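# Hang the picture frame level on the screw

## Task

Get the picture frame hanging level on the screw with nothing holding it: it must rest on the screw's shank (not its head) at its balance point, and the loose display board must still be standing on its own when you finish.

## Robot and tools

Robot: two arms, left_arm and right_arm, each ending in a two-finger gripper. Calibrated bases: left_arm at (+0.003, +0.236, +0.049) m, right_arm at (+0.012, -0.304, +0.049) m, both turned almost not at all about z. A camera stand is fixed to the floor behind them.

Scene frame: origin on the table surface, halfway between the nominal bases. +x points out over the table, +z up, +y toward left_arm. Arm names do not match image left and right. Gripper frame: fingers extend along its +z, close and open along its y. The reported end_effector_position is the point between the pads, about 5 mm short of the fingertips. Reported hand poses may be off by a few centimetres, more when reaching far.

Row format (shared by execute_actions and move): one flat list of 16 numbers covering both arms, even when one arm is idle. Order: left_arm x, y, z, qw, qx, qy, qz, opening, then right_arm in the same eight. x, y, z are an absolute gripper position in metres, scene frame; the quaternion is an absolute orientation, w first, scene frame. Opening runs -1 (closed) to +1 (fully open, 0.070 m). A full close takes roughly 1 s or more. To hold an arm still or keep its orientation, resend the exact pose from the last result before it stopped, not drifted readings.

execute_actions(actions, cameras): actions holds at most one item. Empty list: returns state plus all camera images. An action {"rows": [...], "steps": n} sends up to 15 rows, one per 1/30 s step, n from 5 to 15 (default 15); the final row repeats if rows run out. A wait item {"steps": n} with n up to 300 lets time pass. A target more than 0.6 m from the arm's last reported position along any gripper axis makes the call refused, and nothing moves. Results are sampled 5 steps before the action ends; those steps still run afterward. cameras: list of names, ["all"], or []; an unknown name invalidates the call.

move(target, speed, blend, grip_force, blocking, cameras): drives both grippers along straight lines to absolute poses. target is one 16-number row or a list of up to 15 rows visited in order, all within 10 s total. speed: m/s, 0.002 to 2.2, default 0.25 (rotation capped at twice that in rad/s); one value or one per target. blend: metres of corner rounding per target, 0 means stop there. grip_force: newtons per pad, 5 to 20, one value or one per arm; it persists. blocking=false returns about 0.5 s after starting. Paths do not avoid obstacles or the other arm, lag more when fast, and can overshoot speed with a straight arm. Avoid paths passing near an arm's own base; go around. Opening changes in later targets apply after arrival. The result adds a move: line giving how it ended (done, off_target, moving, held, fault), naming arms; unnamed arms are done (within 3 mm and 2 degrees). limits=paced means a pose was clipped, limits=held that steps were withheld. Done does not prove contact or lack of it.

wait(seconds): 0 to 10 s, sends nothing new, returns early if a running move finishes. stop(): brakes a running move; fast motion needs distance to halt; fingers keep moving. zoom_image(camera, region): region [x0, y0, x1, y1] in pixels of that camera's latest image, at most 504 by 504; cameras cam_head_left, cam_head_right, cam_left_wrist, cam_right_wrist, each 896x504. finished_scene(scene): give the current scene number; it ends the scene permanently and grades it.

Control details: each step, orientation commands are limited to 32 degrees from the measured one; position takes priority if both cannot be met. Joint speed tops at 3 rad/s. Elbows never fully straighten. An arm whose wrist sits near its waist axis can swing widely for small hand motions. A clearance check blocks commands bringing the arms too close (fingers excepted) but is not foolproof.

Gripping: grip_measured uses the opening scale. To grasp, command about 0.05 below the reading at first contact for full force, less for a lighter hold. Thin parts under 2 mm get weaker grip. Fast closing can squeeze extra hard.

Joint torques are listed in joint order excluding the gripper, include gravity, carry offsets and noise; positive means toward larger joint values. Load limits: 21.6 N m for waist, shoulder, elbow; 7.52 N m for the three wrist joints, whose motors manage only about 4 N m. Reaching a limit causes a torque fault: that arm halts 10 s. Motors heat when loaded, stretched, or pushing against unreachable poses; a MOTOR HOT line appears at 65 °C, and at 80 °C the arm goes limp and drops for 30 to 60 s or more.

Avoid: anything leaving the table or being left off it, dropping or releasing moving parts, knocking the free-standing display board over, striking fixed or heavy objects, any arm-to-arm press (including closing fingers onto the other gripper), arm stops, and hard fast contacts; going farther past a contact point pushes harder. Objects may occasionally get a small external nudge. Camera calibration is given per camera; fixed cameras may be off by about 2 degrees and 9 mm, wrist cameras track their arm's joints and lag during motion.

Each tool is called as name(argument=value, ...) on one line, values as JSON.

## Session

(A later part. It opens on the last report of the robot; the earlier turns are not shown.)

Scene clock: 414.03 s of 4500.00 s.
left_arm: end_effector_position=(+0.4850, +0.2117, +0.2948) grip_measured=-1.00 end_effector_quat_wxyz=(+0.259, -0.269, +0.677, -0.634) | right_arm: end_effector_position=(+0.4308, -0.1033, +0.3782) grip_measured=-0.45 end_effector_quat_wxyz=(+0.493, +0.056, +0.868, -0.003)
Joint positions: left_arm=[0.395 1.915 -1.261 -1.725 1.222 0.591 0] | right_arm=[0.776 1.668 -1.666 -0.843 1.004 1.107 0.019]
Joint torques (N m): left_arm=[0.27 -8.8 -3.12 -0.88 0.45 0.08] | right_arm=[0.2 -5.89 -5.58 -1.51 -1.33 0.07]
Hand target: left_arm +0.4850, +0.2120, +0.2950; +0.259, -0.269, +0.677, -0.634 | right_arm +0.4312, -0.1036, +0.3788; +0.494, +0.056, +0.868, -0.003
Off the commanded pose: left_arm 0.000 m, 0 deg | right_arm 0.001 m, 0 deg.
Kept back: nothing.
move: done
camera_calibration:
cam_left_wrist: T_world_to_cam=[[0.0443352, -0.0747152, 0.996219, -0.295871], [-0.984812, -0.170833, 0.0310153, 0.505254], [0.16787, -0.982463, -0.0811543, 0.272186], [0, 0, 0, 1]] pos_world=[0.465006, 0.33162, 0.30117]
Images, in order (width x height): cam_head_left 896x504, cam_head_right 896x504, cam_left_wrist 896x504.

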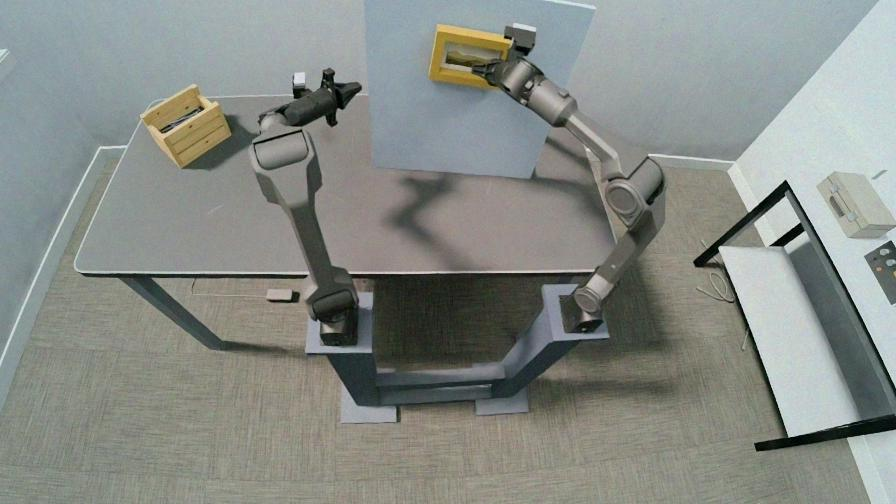

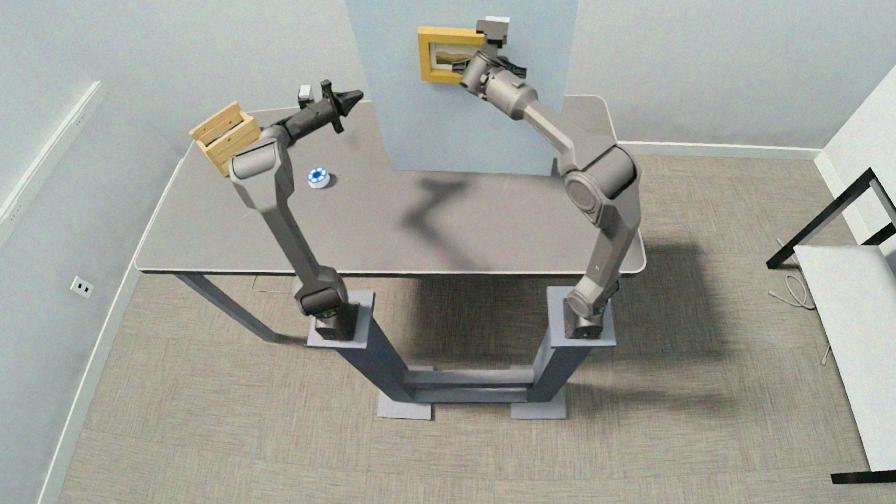

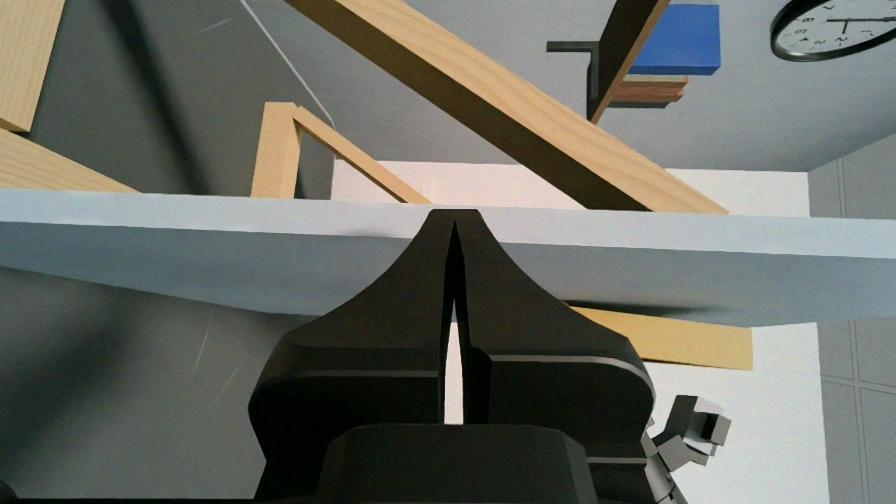

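move(target=[[0.485,0.212,0.295,0.259,-0.269,0.677,-0.634,-1,0.4316,-0.1036,0.3796,0.4941,0.0564,0.8675,-0.0032,-1],[0.485,0.212,0.295,0.259,-0.269,0.677,-0.634,-1,0.4316,-0.1042,0.3832,0.4954,0.0439,0.8672,-0.0251,-1]], speed=0.015, cameras=["cam_left_wrist","cam_right_wrist","cam_head_left","cam_head_right"])

zoom_image(camera="cam_head_left", region=[425, 15, 525, 105])

zoom_image(camera="cam_head_right", region=[405, 15, 505, 105])

zoom_image(camera="cam_left_wrist", region=[630, 310, 694, 358])

Scene clock: 416.93 s of 4500.00 s.
left_arm: end_effector_position=(+0.4850, +0.2117, +0.2948) grip_measured=-1.00 end_effector_quat_wxyz=(+0.259, -0.269, +0.677, -0.634) | right_arm: end_effector_position=(+0.4315, -0.1038, +0.3833) grip_measured=-0.45 end_effector_quat_wxyz=(+0.496, +0.044, +0.867, -0.024)
Joint positions: left_arm=[0.395 1.915 -1.261 -1.725 1.222 0.591 0] | right_arm=[0.787 1.684 -1.703 -0.859 1.042 1.066 0.019]
Joint torques (N m): left_arm=[0.58 -8.91 -3.15 -0.84 0.43 0.12] | right_arm=[-2.81 -6.04 -4.98 -1.97 -0.13 0.18]
Hand target: left_arm +0.4850, +0.2120, +0.2950; +0.259, -0.269, +0.677, -0.634 | right_arm +0.4316, -0.1042, +0.3832; +0.495, +0.044, +0.867, -0.025
Off the commanded pose: left_arm 0.000 m, 0 deg | right_arm 0.000 m, 0 deg.
Kept back: nothing.
move: done
camera_calibration:
cam_left_wrist: T_world_to_cam=[[0.0443352, -0.0747152, 0.996219, -0.295871], [-0.984812, -0.170833, 0.0310153, 0.505254], [0.16787, -0.982463, -0.0811543, 0.272186], [0, 0, 0, 1]] pos_world=[0.465006, 0.33162, 0.30117]
cam_right_wrist: T_world_to_cam=[[-0.128074, -0.991315, -0.0298757, -0.035557], [-0.919144, 0.129957, -0.371866, 0.54637], [0.372519, -0.0201663, -0.927805, 0.311176], [0, 0, 0, 1]] pos_world=[0.38172, -0.0999775, 0.490825]

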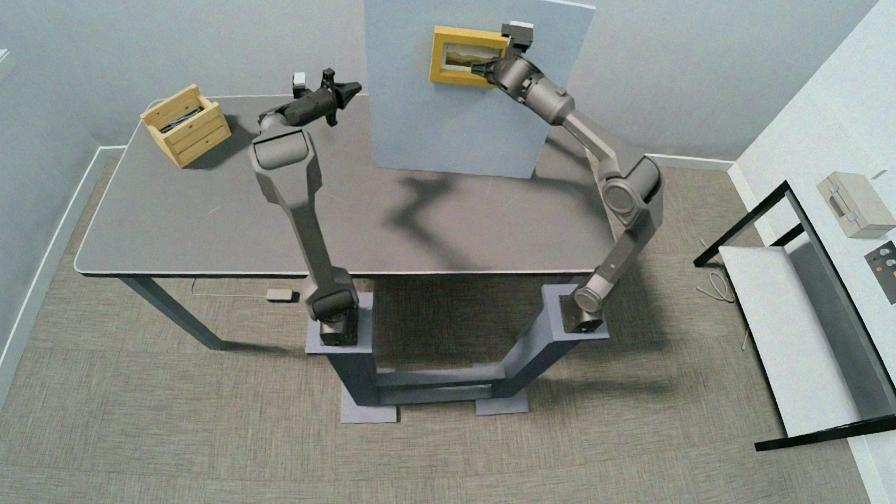

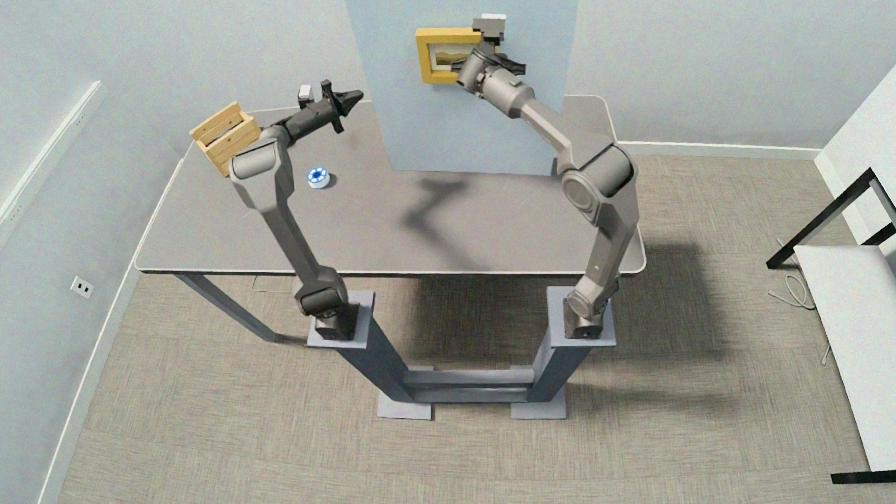

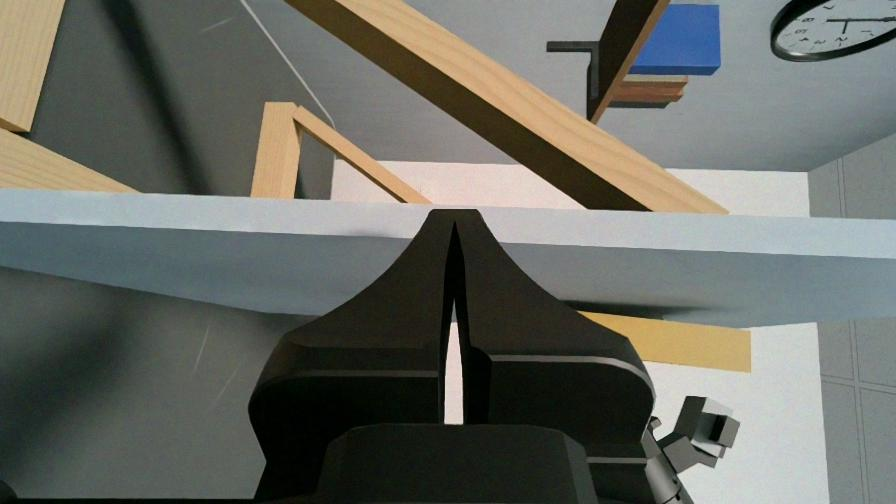

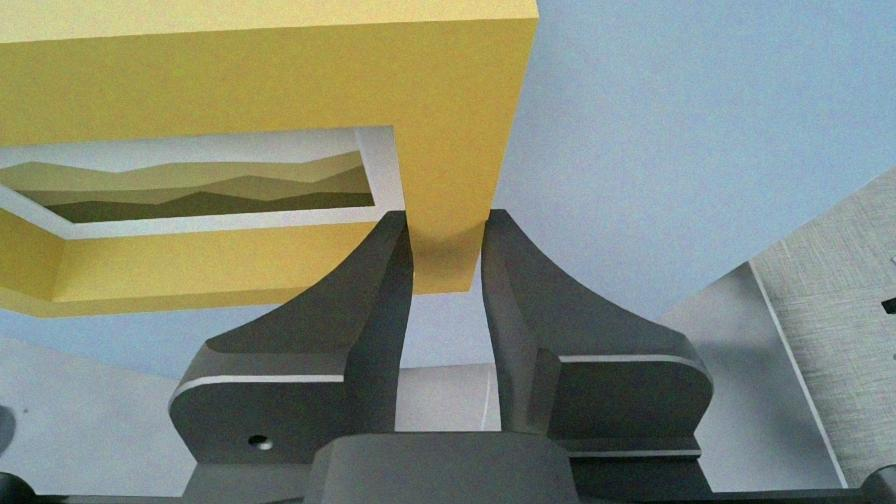

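Scaled by 5.040 from the camera's 896x504 image, which has a finer 1280x720 frame.

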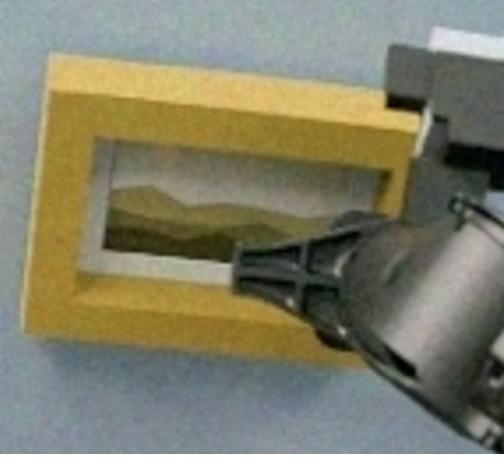

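Scaled by 5.040 from the camera's 896x504 image, which has a finer 1280x720 frame.

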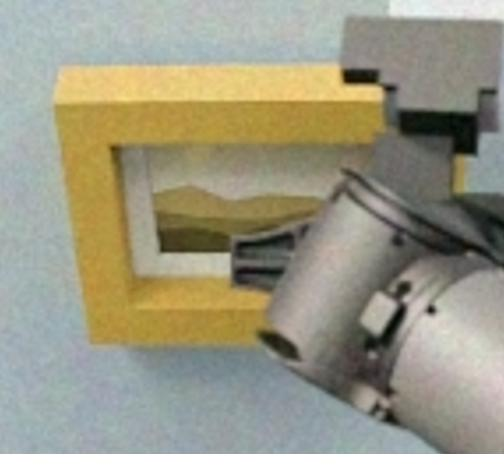

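Scaled by 7.875 from the camera's 896x504 image, which has a finer 1280x720 frame.

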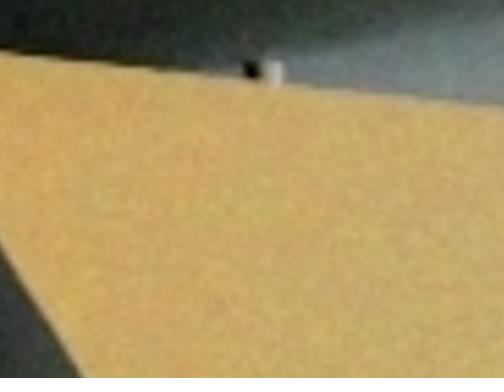

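move(target=[[0.485,0.212,0.295,0.259,-0.269,0.677,-0.634,-1,0.4312,-0.1038,0.3814,0.4954,0.0439,0.8672,-0.0251,-1],[0.485,0.212,0.295,0.259,-0.269,0.677,-0.634,-1,0.4308,-0.1038,0.3803,0.4954,0.0439,0.8672,-0.0251,-1]], speed=0.015, cameras=["cam_left_wrist","cam_right_wrist","cam_head_left","cam_head_right"])

zoom_image(camera="cam_head_left", region=[425, 15, 525, 105])

zoom_image(camera="cam_head_right", region=[405, 15, 505, 105])

zoom_image(camera="cam_left_wrist", region=[630, 310, 694, 358])

Scene clock: 419.57 s of 4500.00 s.
left_arm: end_effector_position=(+0.4850, +0.2117, +0.2948) grip_measured=-1.00 end_effector_quat_wxyz=(+0.259, -0.269, +0.677, -0.634) | right_arm: end_effector_position=(+0.4312, -0.1039, +0.3822) grip_measured=-0.45 end_effector_quat_wxyz=(+0.498, +0.044, +0.866, -0.024)
Joint positions: left_arm=[0.395 1.915 -1.261 -1.725 1.222 0.591 0] | right_arm=[0.788 1.68 -1.689 -0.87 1.034 1.079 0.019]
Joint torques (N m): left_arm=[0.54 -8.97 -3.08 -0.86 0.41 0.11] | right_arm=[-3.37 -4.27 -1.02 -0.11 1.5 0.09]
Hand target: left_arm +0.4850, +0.2120, +0.2950; +0.259, -0.269, +0.677, -0.634 | right_arm +0.4308, -0.1038, +0.3803; +0.495, +0.044, +0.867, -0.025
Off the commanded pose: left_arm 0.000 m, 0 deg | right_arm 0.002 m, 0 deg.
Kept back: nothing.
move: done
camera_calibration:
cam_left_wrist: T_world_to_cam=[[0.0443352, -0.0747152, 0.996219, -0.295871], [-0.984812, -0.170833, 0.0310153, 0.505254], [0.16787, -0.982463, -0.0811543, 0.272186], [0, 0, 0, 1]] pos_world=[0.465006, 0.33162, 0.30117]
cam_right_wrist: T_world_to_cam=[[-0.127811, -0.991328, -0.0305348, -0.0354906], [-0.917097, 0.129851, -0.376925, 0.546725], [0.377621, -0.0201719, -0.92574, 0.307254], [0, 0, 0, 1]] pos_world=[0.380838, -0.0999776, 0.489428]

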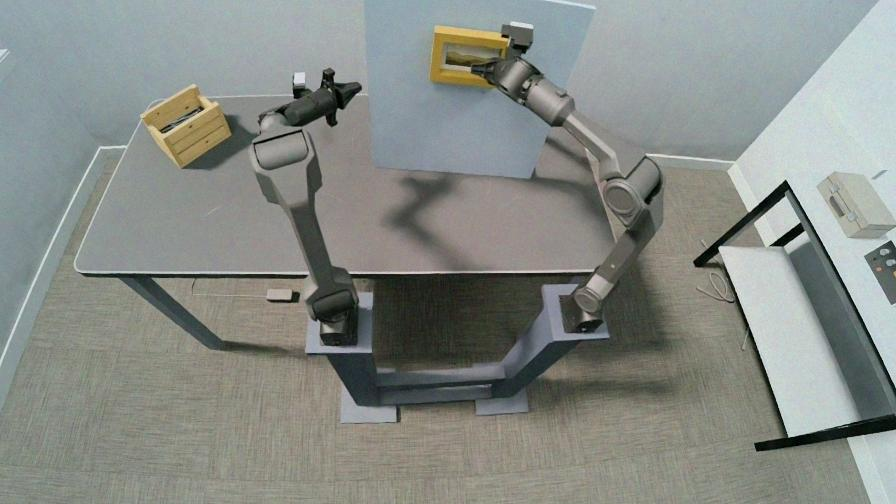

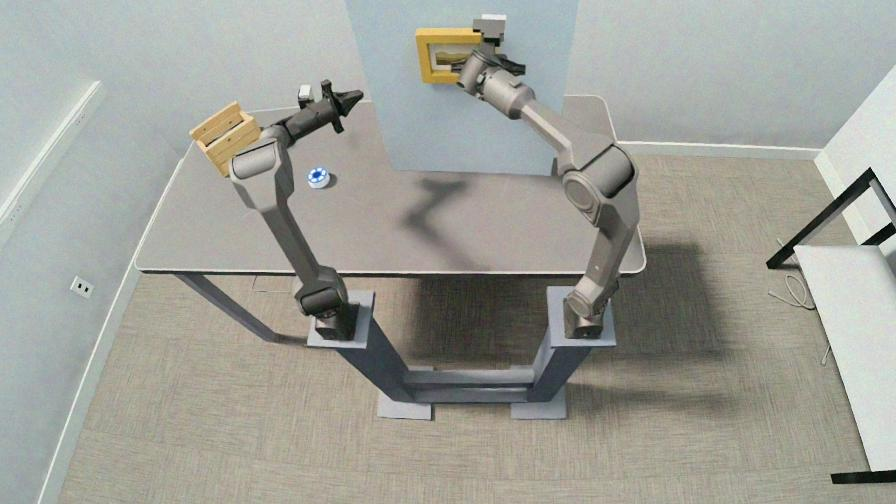

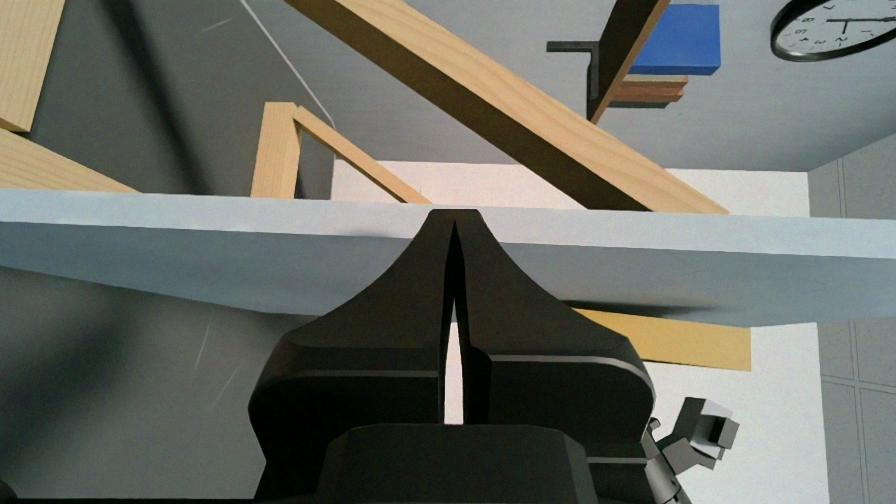

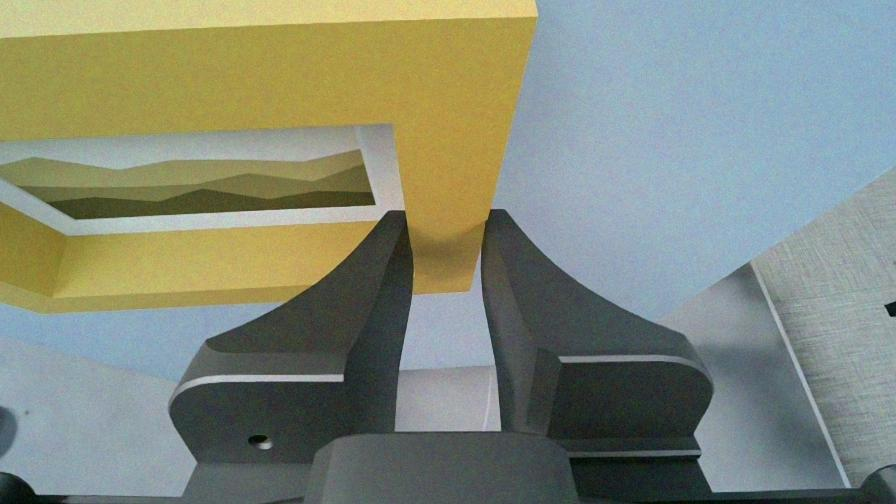

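Scaled by 5.040 from the camera's 896x504 image, which has a finer 1280x720 frame.

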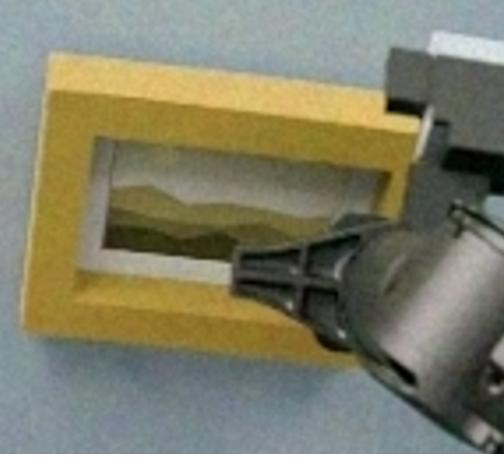

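Scaled by 5.040 from the camera's 896x504 image, which has a finer 1280x720 frame.

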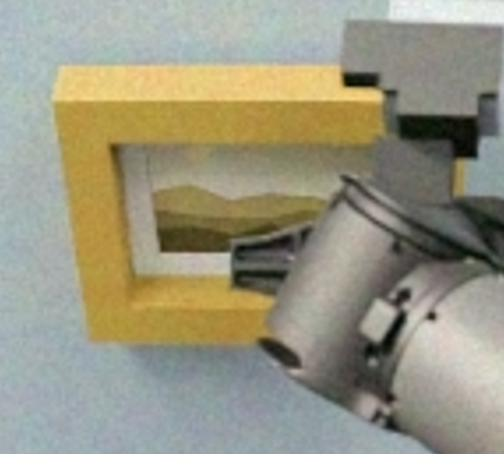

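Scaled by 7.875 from the camera's 896x504 image, which has a finer 1280x720 frame.

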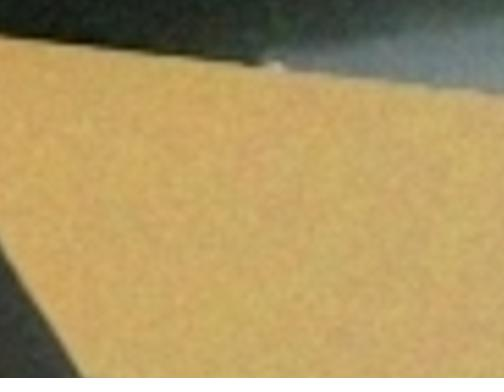

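move(target=[[0.485,0.212,0.295,0.259,-0.269,0.677,-0.634,-1,0.4318,-0.1038,0.3834,0.4954,0.0439,0.8672,-0.0251,-1],[0.485,0.212,0.295,0.259,-0.269,0.677,-0.634,-1,0.4340,-0.1038,0.3834,0.4954,0.0439,0.8672,-0.0251,-1]], speed=0.015, cameras=["cam_left_wrist","cam_head_left","cam_head_right"])

zoom_image(camera="cam_head_left", region=[425, 15, 525, 105])

zoom_image(camera="cam_left_wrist", region=[560, 250, 740, 400])

Scene clock: 422.10 s of 4500.00 s.
left_arm: end_effector_position=(+0.4850, +0.2117, +0.2948) grip_measured=-1.00 end_effector_quat_wxyz=(+0.259, -0.269, +0.677, -0.634) | right_arm: end_effector_position=(+0.4333, -0.1048, +0.3825) grip_measured=-0.44 end_effector_quat_wxyz=(+0.493, +0.045, +0.868, -0.026)
Joint positions: left_arm=[0.395 1.915 -1.261 -1.725 1.222 0.591 0] | right_arm=[0.782 1.691 -1.712 -0.854 1.047 1.059 0.019]
Joint torques (N m): left_arm=[0.38 -8.8 -2.97 -0.83 0.45 0.1] | right_arm=[-6.92 -1.78 -2.79 -1.44 0.54 0.13]
Hand target: left_arm +0.4850, +0.2120, +0.2950; +0.259, -0.269, +0.677, -0.634 | right_arm +0.4340, -0.1038, +0.3834; +0.495, +0.044, +0.867, -0.025
Off the commanded pose: left_arm 0.000 m, 0 deg | right_arm 0.002 m, 0 deg.
Kept back: nothing.
move: done
camera_calibration:
cam_left_wrist: T_world_to_cam=[[0.0443352, -0.0747152, 0.996219, -0.295871], [-0.984812, -0.170833, 0.0310153, 0.505254], [0.16787, -0.982463, -0.0811543, 0.272186], [0, 0, 0, 1]] pos_world=[0.465006, 0.33162, 0.30117]
Images, in order (width x height): cam_head_left 896x504, cam_head_right 896x504, cam_left_wrist 896x504.

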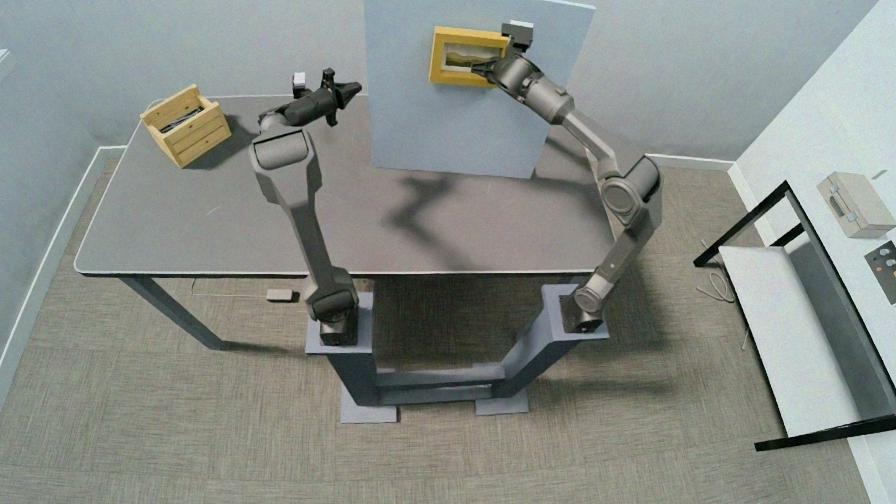

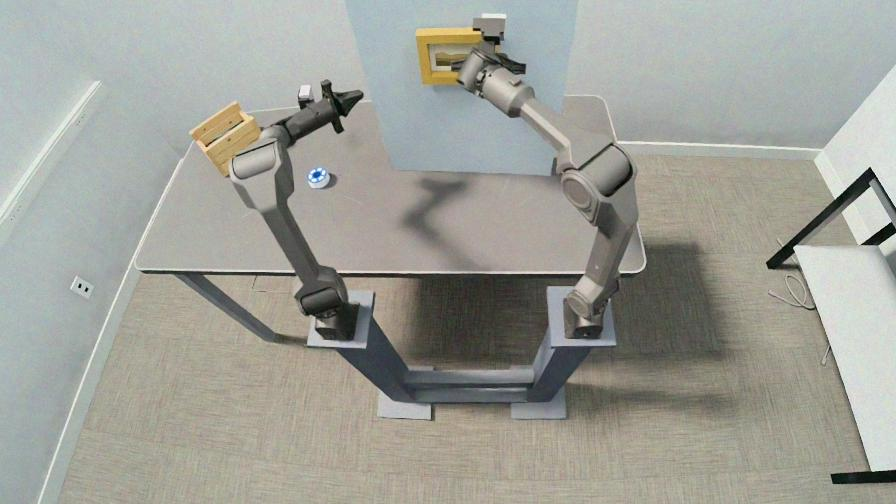

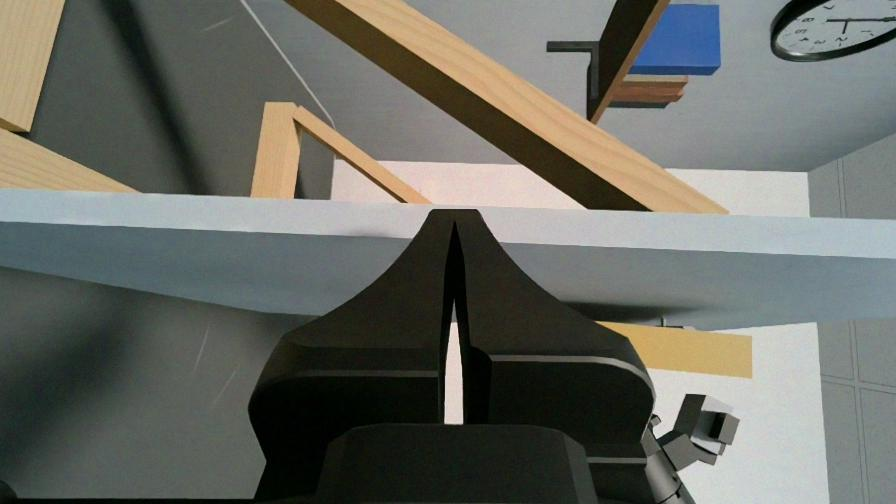

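Scaled by 5.040 from the camera's 896x504 image, which has a finer 1280x720 frame.

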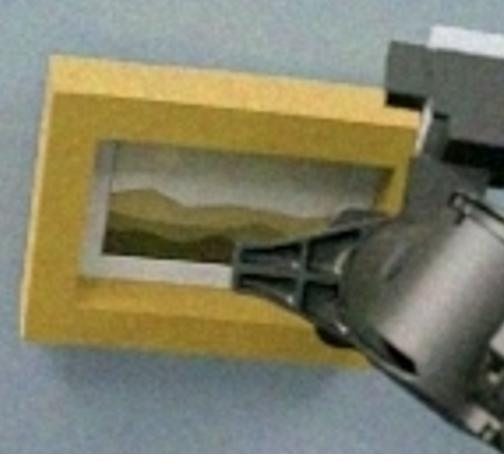

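Scaled by 2.800 from the camera's 896x504 image, which has a finer 1280x720 frame.

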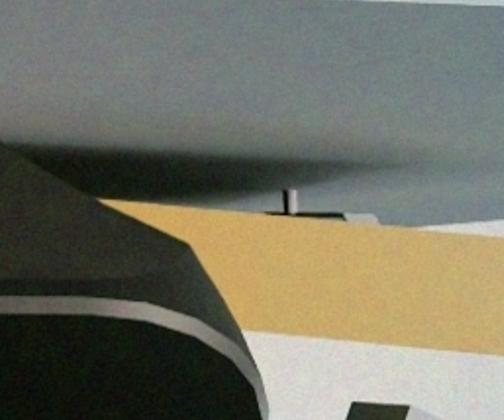

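zoom_image(camera="cam_left_wrist", region=[630, 300, 710, 345])

Scaled by 6.300 from the camera's 896x504 image, which has a finer 1280x720 frame.

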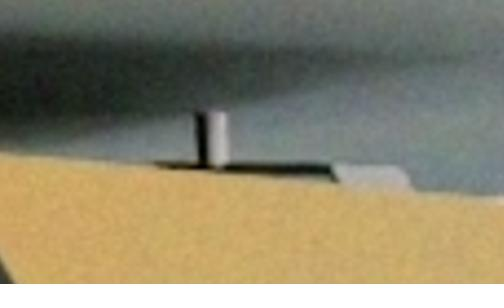

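move(target=[[0.43,0.215,0.36,0.259,-0.269,0.677,-0.634,-1,0.4312,-0.1038,0.3834,0.4954,0.0439,0.8672,-0.0251,-1],[0.38,0.20,0.45,0.4827,0.1896,0.8473,-0.1144,-1,0.4312,-0.1038,0.3834,0.4954,0.0439,0.8672,-0.0251,-1],[0.415,0.10,0.452,0.4827,0.1896,0.8473,-0.1144,-1,0.4312,-0.1038,0.3834,0.4954,0.0439,0.8672,-0.0251,-1]], speed=0.15, blend=[0.02,0.02,0], cameras=["cam_left_wrist","cam_head_left","cam_head_right"])

Scene clock: 431.97 s of 4500.00 s.
left_arm: end_effector_position=(+0.4154, +0.0997, +0.4517) grip_measured=-1.00 end_effector_quat_wxyz=(+0.483, +0.190, +0.847, -0.114) | right_arm: end_effector_position=(+0.4315, -0.1040, +0.3837) grip_measured=-0.45 end_effector_quat_wxyz=(+0.496, +0.044, +0.867, -0.025)
Joint positions: left_arm=[-0.212 1.501 -1.772 -0.255 0.92 0.265 0] | right_arm=[0.787 1.685 -1.704 -0.861 1.045 1.066 0.019]
Joint torques (N m): left_arm=[0.57 -6.03 -2.91 -0.34 -1.02 0.02] | right_arm=[-1.1 -5.93 -3.41 -0.77 0.09 -0.03]
Hand target: left_arm +0.4150, +0.1000, +0.4520; +0.483, +0.190, +0.847, -0.114 | right_arm +0.4312, -0.1038, +0.3834; +0.495, +0.044, +0.867, -0.025
Off the commanded pose: left_arm 0.001 m, 0 deg | right_arm 0.000 m, 0 deg.
Kept back: nothing.
move: done
camera_calibration:
cam_left_wrist: T_world_to_cam=[[-0.418784, -0.908023, -0.0106893, 0.27291], [-0.8184, 0.382498, -0.428856, 0.496056], [0.3935, -0.17085, -0.90331, 0.38334], [0, 0, 0, 1]] pos_world=[0.369419, 0.123562, 0.561929]
Images, in order (width x height): cam_head_left 896x504, cam_head_right 896x504, cam_left_wrist 896x504.

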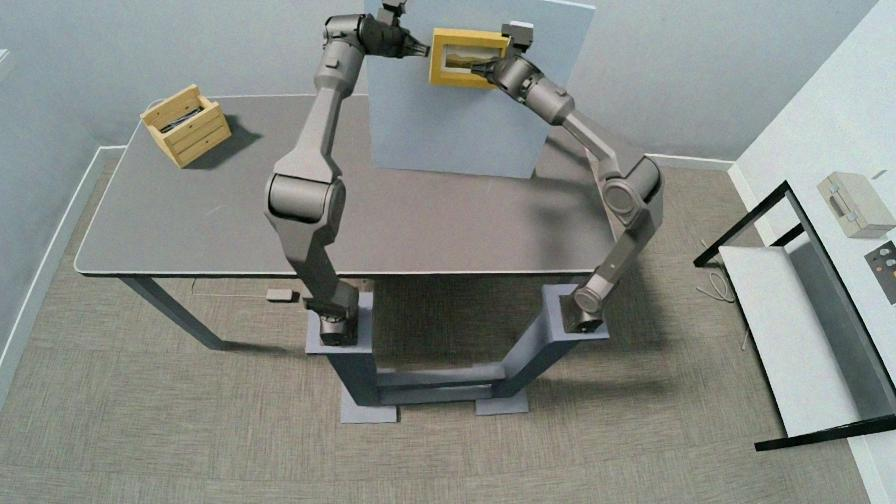

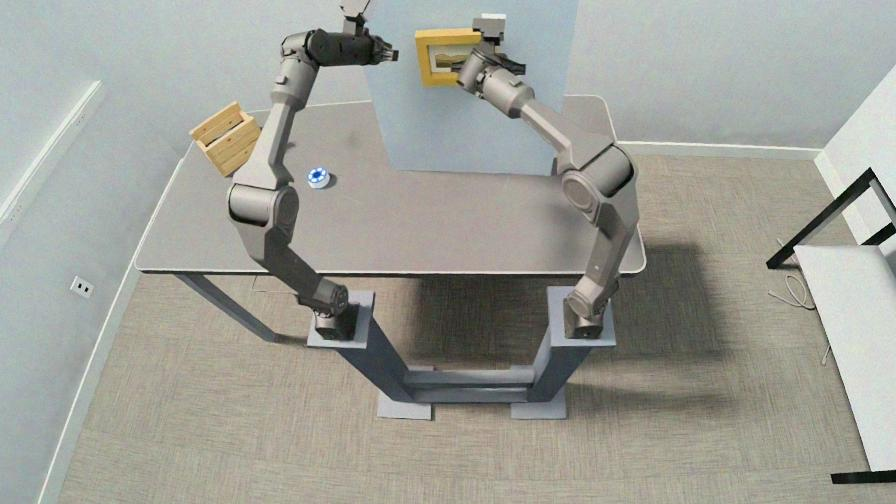

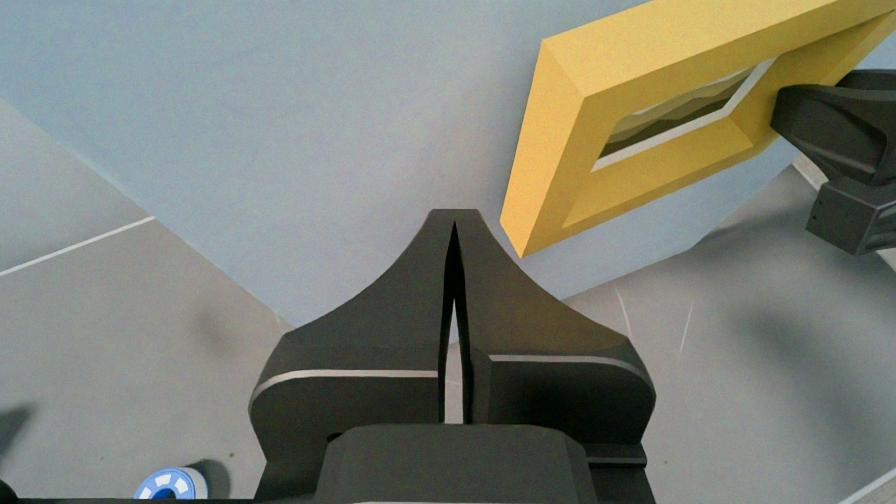

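move(target=[[0.40,0.20,0.43,0.173,-0.176,0.692,-0.678,-1,0.4312,-0.1038,0.3834,0.4954,0.0439,0.8672,-0.0251,-1],[0.428,0.0893,0.425,0.173,-0.176,0.692,-0.678,-1,0.4312,-0.1038,0.3834,0.4954,0.0439,0.8672,-0.0251,-1]], speed=0.15, blend=[0.02,0], cameras=["cam_left_wrist"])

zoom_image(camera="cam_left_wrist", region=[440, 240, 580, 320])

Scene clock: 438.73 s of 4500.00 s.
left_arm: end_effector_position=(+0.4283, +0.0890, +0.4245) grip_measured=-1.00 end_effector_quat_wxyz=(+0.172, -0.176, +0.692, -0.678) | right_arm: end_effector_position=(+0.4315, -0.1040, +0.3837) grip_measured=-0.45 end_effector_quat_wxyz=(+0.496, +0.044, +0.867, -0.025)
Joint positions: left_arm=[0.153 1.689 -1.441 -1.607 1.223 0.164 0] | right_arm=[0.787 1.685 -1.704 -0.861 1.045 1.066 0.019]
Joint torques (N m): left_arm=[0.36 -8.07 -2.53 -0.86 0.01 -0.07] | right_arm=[-1.18 -6.1 -3.71 -0.91 0.1 0.13]
Hand target: left_arm +0.4280, +0.0893, +0.4250; +0.173, -0.176, +0.692, -0.678 | right_arm +0.4312, -0.1038, +0.3834; +0.495, +0.044, +0.867, -0.025
Off the commanded pose: left_arm 0.001 m, 0 deg | right_arm 0.000 m, 0 deg.
Kept back: nothing.
move: done
camera_calibration:
cam_left_wrist: T_world_to_cam=[[0.0108546, -0.044244, 0.998962, -0.42113], [-0.995156, 0.0971418, 0.0151156, 0.411753], [-0.0977098, -0.994287, -0.0429752, 0.270316], [0, 0, 0, 1]] pos_world=[0.440742, 0.21014, 0.426086]
Images, in order (width x height): cam_left_wrist 896x504.

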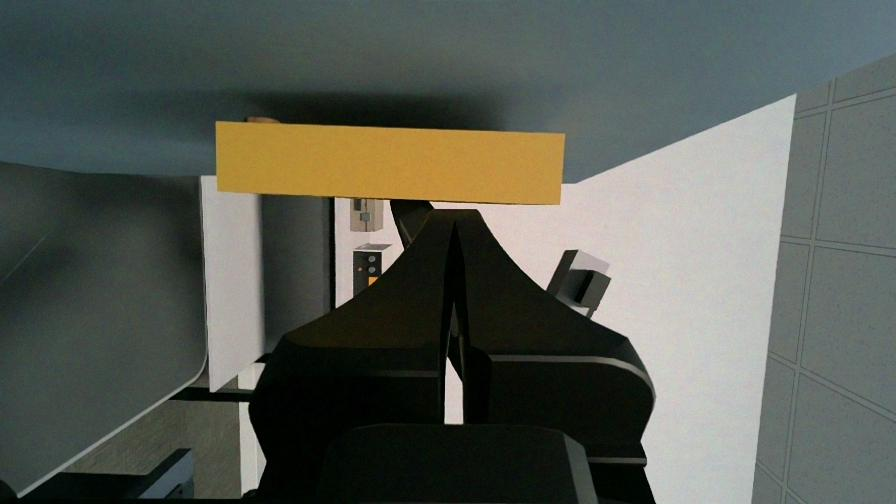

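Scaled by 3.600 from the camera's 896x504 image, which has a finer 1280x720 frame.

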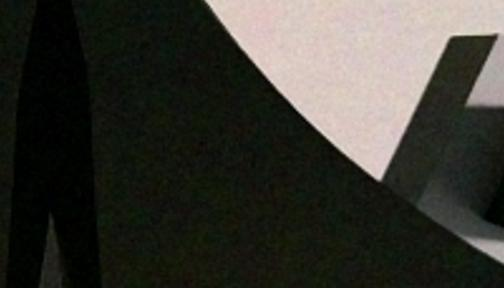

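move(target=[[0.415,0.214,0.42,0.173,-0.176,0.692,-0.678,-1,0.4312,-0.1038,0.3834,0.4954,0.0439,0.8672,-0.0251,-1],[0.495,0.214,0.40,0.173,-0.176,0.692,-0.678,-1,0.4312,-0.1038,0.3834,0.4954,0.0439,0.8672,-0.0251,-1]], speed=0.15, blend=[0.01,0], cameras=["cam_left_wrist"])

zoom_image(camera="cam_left_wrist", region=[400, 180, 560, 300])

Scene clock: 441.10 s of 4500.00 s.
left_arm: end_effector_position=(+0.4957, +0.2140, +0.3993) grip_measured=-1.00 end_effector_quat_wxyz=(+0.249, -0.258, +0.679, -0.640) | right_arm: end_effector_position=(+0.4315, -0.1040, +0.3837) grip_measured=-0.45 end_effector_quat_wxyz=(+0.496, +0.044, +0.867, -0.025)
Joint positions: left_arm=[0.397 1.873 -1.627 -1.568 1.223 0.156 0] | right_arm=[0.787 1.685 -1.704 -0.861 1.045 1.066 0.019]
Joint torques (N m): left_arm=[0.01 -9.31 -2.59 -0.73 0.15 0.03] | right_arm=[-1.15 -6.16 -3.75 -0.9 0.1 0.19]
Hand target: left_arm +0.4951, +0.2137, +0.4000; +0.250, -0.258, +0.680, -0.640 | right_arm +0.4312, -0.1038, +0.3834; +0.495, +0.044, +0.867, -0.025
Off the commanded pose: left_arm 0.001 m, 14 deg | right_arm 0.000 m, 0 deg.
joint sent to its limit (left arm) — joint 5 (wrist pitch), upper limit.
Kept back: nothing.
move: off_target (left_arm)
camera_calibration:
cam_left_wrist: T_world_to_cam=[[0.0393016, -0.0719494, 0.996634, -0.398579], [-0.989654, -0.140539, 0.0288805, 0.509739], [0.137988, -0.987457, -0.0767284, 0.295275], [0, 0, 0, 1]] pos_world=[0.479386, 0.334532, 0.405172]
Images, in order (width x height): cam_left_wrist 896x504.

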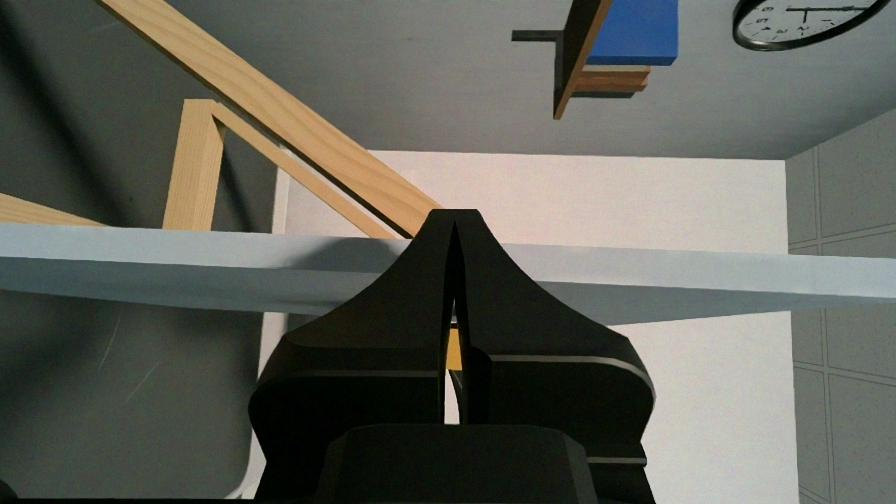

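Scaled by 3.150 from the camera's 896x504 image, which has a finer 1280x720 frame.

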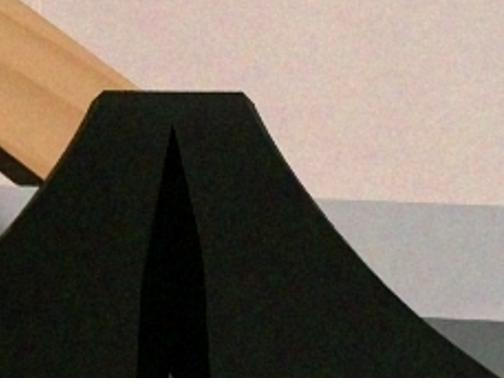

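move(target=[0.495,0.214,0.40,0.249,-0.258,0.679,-0.640,1,0.4312,-0.1038,0.3834,0.4954,0.0439,0.8672,-0.0251,-1], speed=0.15, cameras=["cam_left_wrist"])

zoom_image(camera="cam_left_wrist", region=[400, 280, 560, 400])

Scene clock: 442.70 s of 4500.00 s.
left_arm: end_effector_position=(+0.4951, +0.2137, +0.4000) grip_measured=+0.98 end_effector_quat_wxyz=(+0.250, -0.258, +0.679, -0.640) | right_arm: end_effector_position=(+0.4315, -0.1040, +0.3837) grip_measured=-0.45 end_effector_quat_wxyz=(+0.496, +0.044, +0.867, -0.025)
Joint positions: left_arm=[0.397 1.87 -1.625 -1.568 1.223 0.156 0.069] | right_arm=[0.787 1.685 -1.704 -0.861 1.045 1.066 0.019]
Joint torques (N m): left_arm=[0.43 -9.04 -2.65 -0.99 -0.01 -0.16] | right_arm=[-1.17 -6.2 -3.85 -0.9 0.09 0.23]
Hand target: left_arm +0.4950, +0.2139, +0.4000; +0.250, -0.259, +0.679, -0.640 | right_arm +0.4312, -0.1038, +0.3834; +0.495, +0.044, +0.867, -0.025
Off the commanded pose: left_arm 0.000 m, 0 deg | right_arm 0.000 m, 0 deg.
joint sent to its limit (left arm) — joint 5 (wrist pitch), upper limit.
Kept back: nothing.
move: done
camera_calibration:
cam_left_wrist: T_world_to_cam=[[0.0384509, -0.072362, 0.996637, -0.398627], [-0.989671, -0.140605, 0.0279734, 0.509385], [0.138108, -0.987418, -0.0770209, 0.295169], [0, 0, 0, 1]] pos_world=[0.478686, 0.334232, 0.405771]
Images, in order (width x height): cam_left_wrist 896x504.

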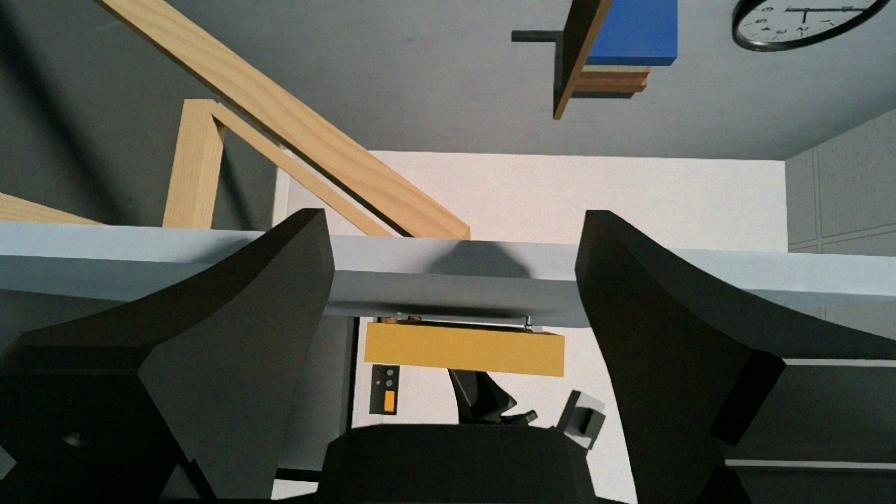

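Scaled by 3.150 from the camera's 896x504 image, which has a finer 1280x720 frame.

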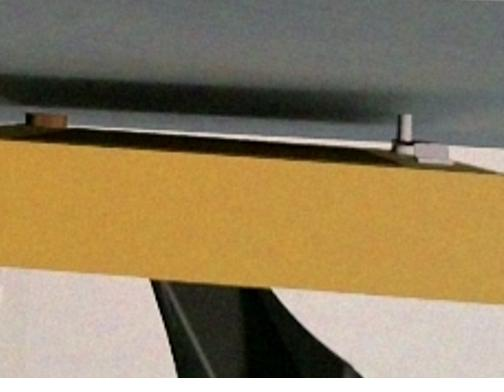

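Excellent view.

zoom_image(camera="cam_left_wrist", region=[515, 308, 555, 338])

Scaled by 12.600 from the camera's 896x504 image, which has a finer 1280x720 frame.

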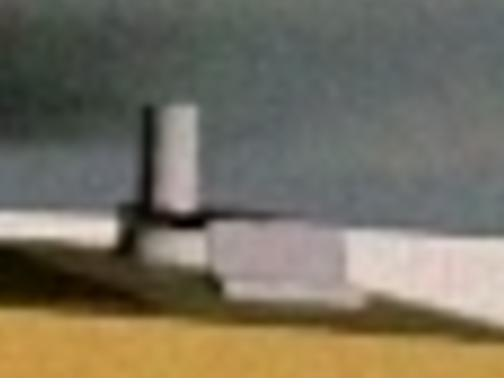

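move(target=[[0.495,0.214,0.40,0.249,-0.258,0.679,-0.640,1,0.4315,-0.1038,0.3842,0.4954,0.0439,0.8672,-0.0251,-1],[0.495,0.214,0.40,0.249,-0.258,0.679,-0.640,1,0.4343,-0.1038,0.3842,0.4954,0.0439,0.8672,-0.0251,-1]], speed=0.015, cameras=["cam_left_wrist"])

zoom_image(camera="cam_left_wrist", region=[515, 308, 555, 338])

zoom_image(camera="cam_left_wrist", region=[400, 280, 560, 400])

Scene clock: 444.57 s of 4500.00 s.
left_arm: end_effector_position=(+0.4951, +0.2137, +0.4000) grip_measured=+0.98 end_effector_quat_wxyz=(+0.250, -0.258, +0.679, -0.640) | right_arm: end_effector_position=(+0.4335, -0.1044, +0.3840) grip_measured=-0.44 end_effector_quat_wxyz=(+0.494, +0.045, +0.868, -0.025)
Joint positions: left_arm=[0.397 1.87 -1.625 -1.568 1.223 0.156 0.069] | right_arm=[0.782 1.692 -1.718 -0.853 1.048 1.055 0.019]
Joint torques (N m): left_arm=[0.49 -8.89 -2.58 -0.95 -0.06 -0.13] | right_arm=[-1.34 -4.8 -5.36 -1.62 -1.47 0.28]
Hand target: left_arm +0.4950, +0.2139, +0.4000; +0.250, -0.259, +0.679, -0.640 | right_arm +0.4343, -0.1038, +0.3842; +0.495, +0.044, +0.867, -0.025
Off the commanded pose: left_arm 0.000 m, 0 deg | right_arm 0.001 m, 0 deg.
joint sent to its limit (left arm) — joint 5 (wrist pitch), upper limit.
Kept back: nothing.
move: done
camera_calibration:
cam_left_wrist: T_world_to_cam=[[0.0384509, -0.072362, 0.996637, -0.398627], [-0.989671, -0.140605, 0.0279734, 0.509385], [0.138108, -0.987418, -0.0770209, 0.295169], [0, 0, 0, 1]] pos_world=[0.478686, 0.334232, 0.405771]
Images, in order (width x height): cam_left_wrist 896x504.

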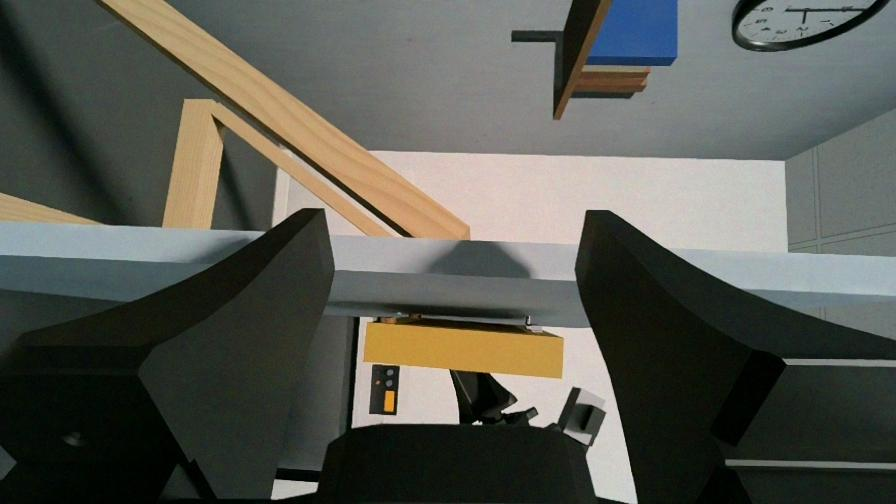

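Scaled by 12.600 from the camera's 896x504 image, which has a finer 1280x720 frame.

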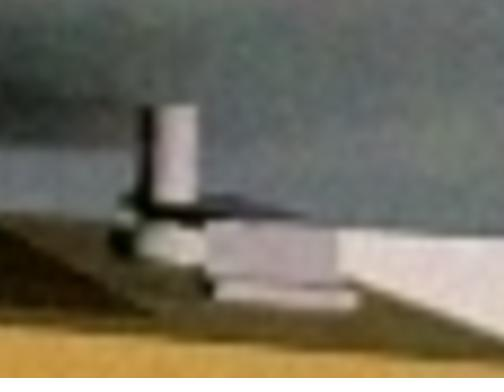

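Scaled by 3.150 from the camera's 896x504 image, which has a finer 1280x720 frame.

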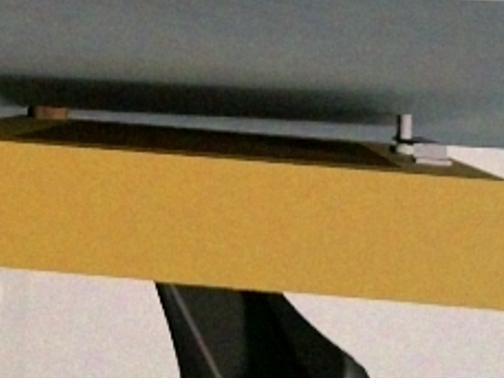

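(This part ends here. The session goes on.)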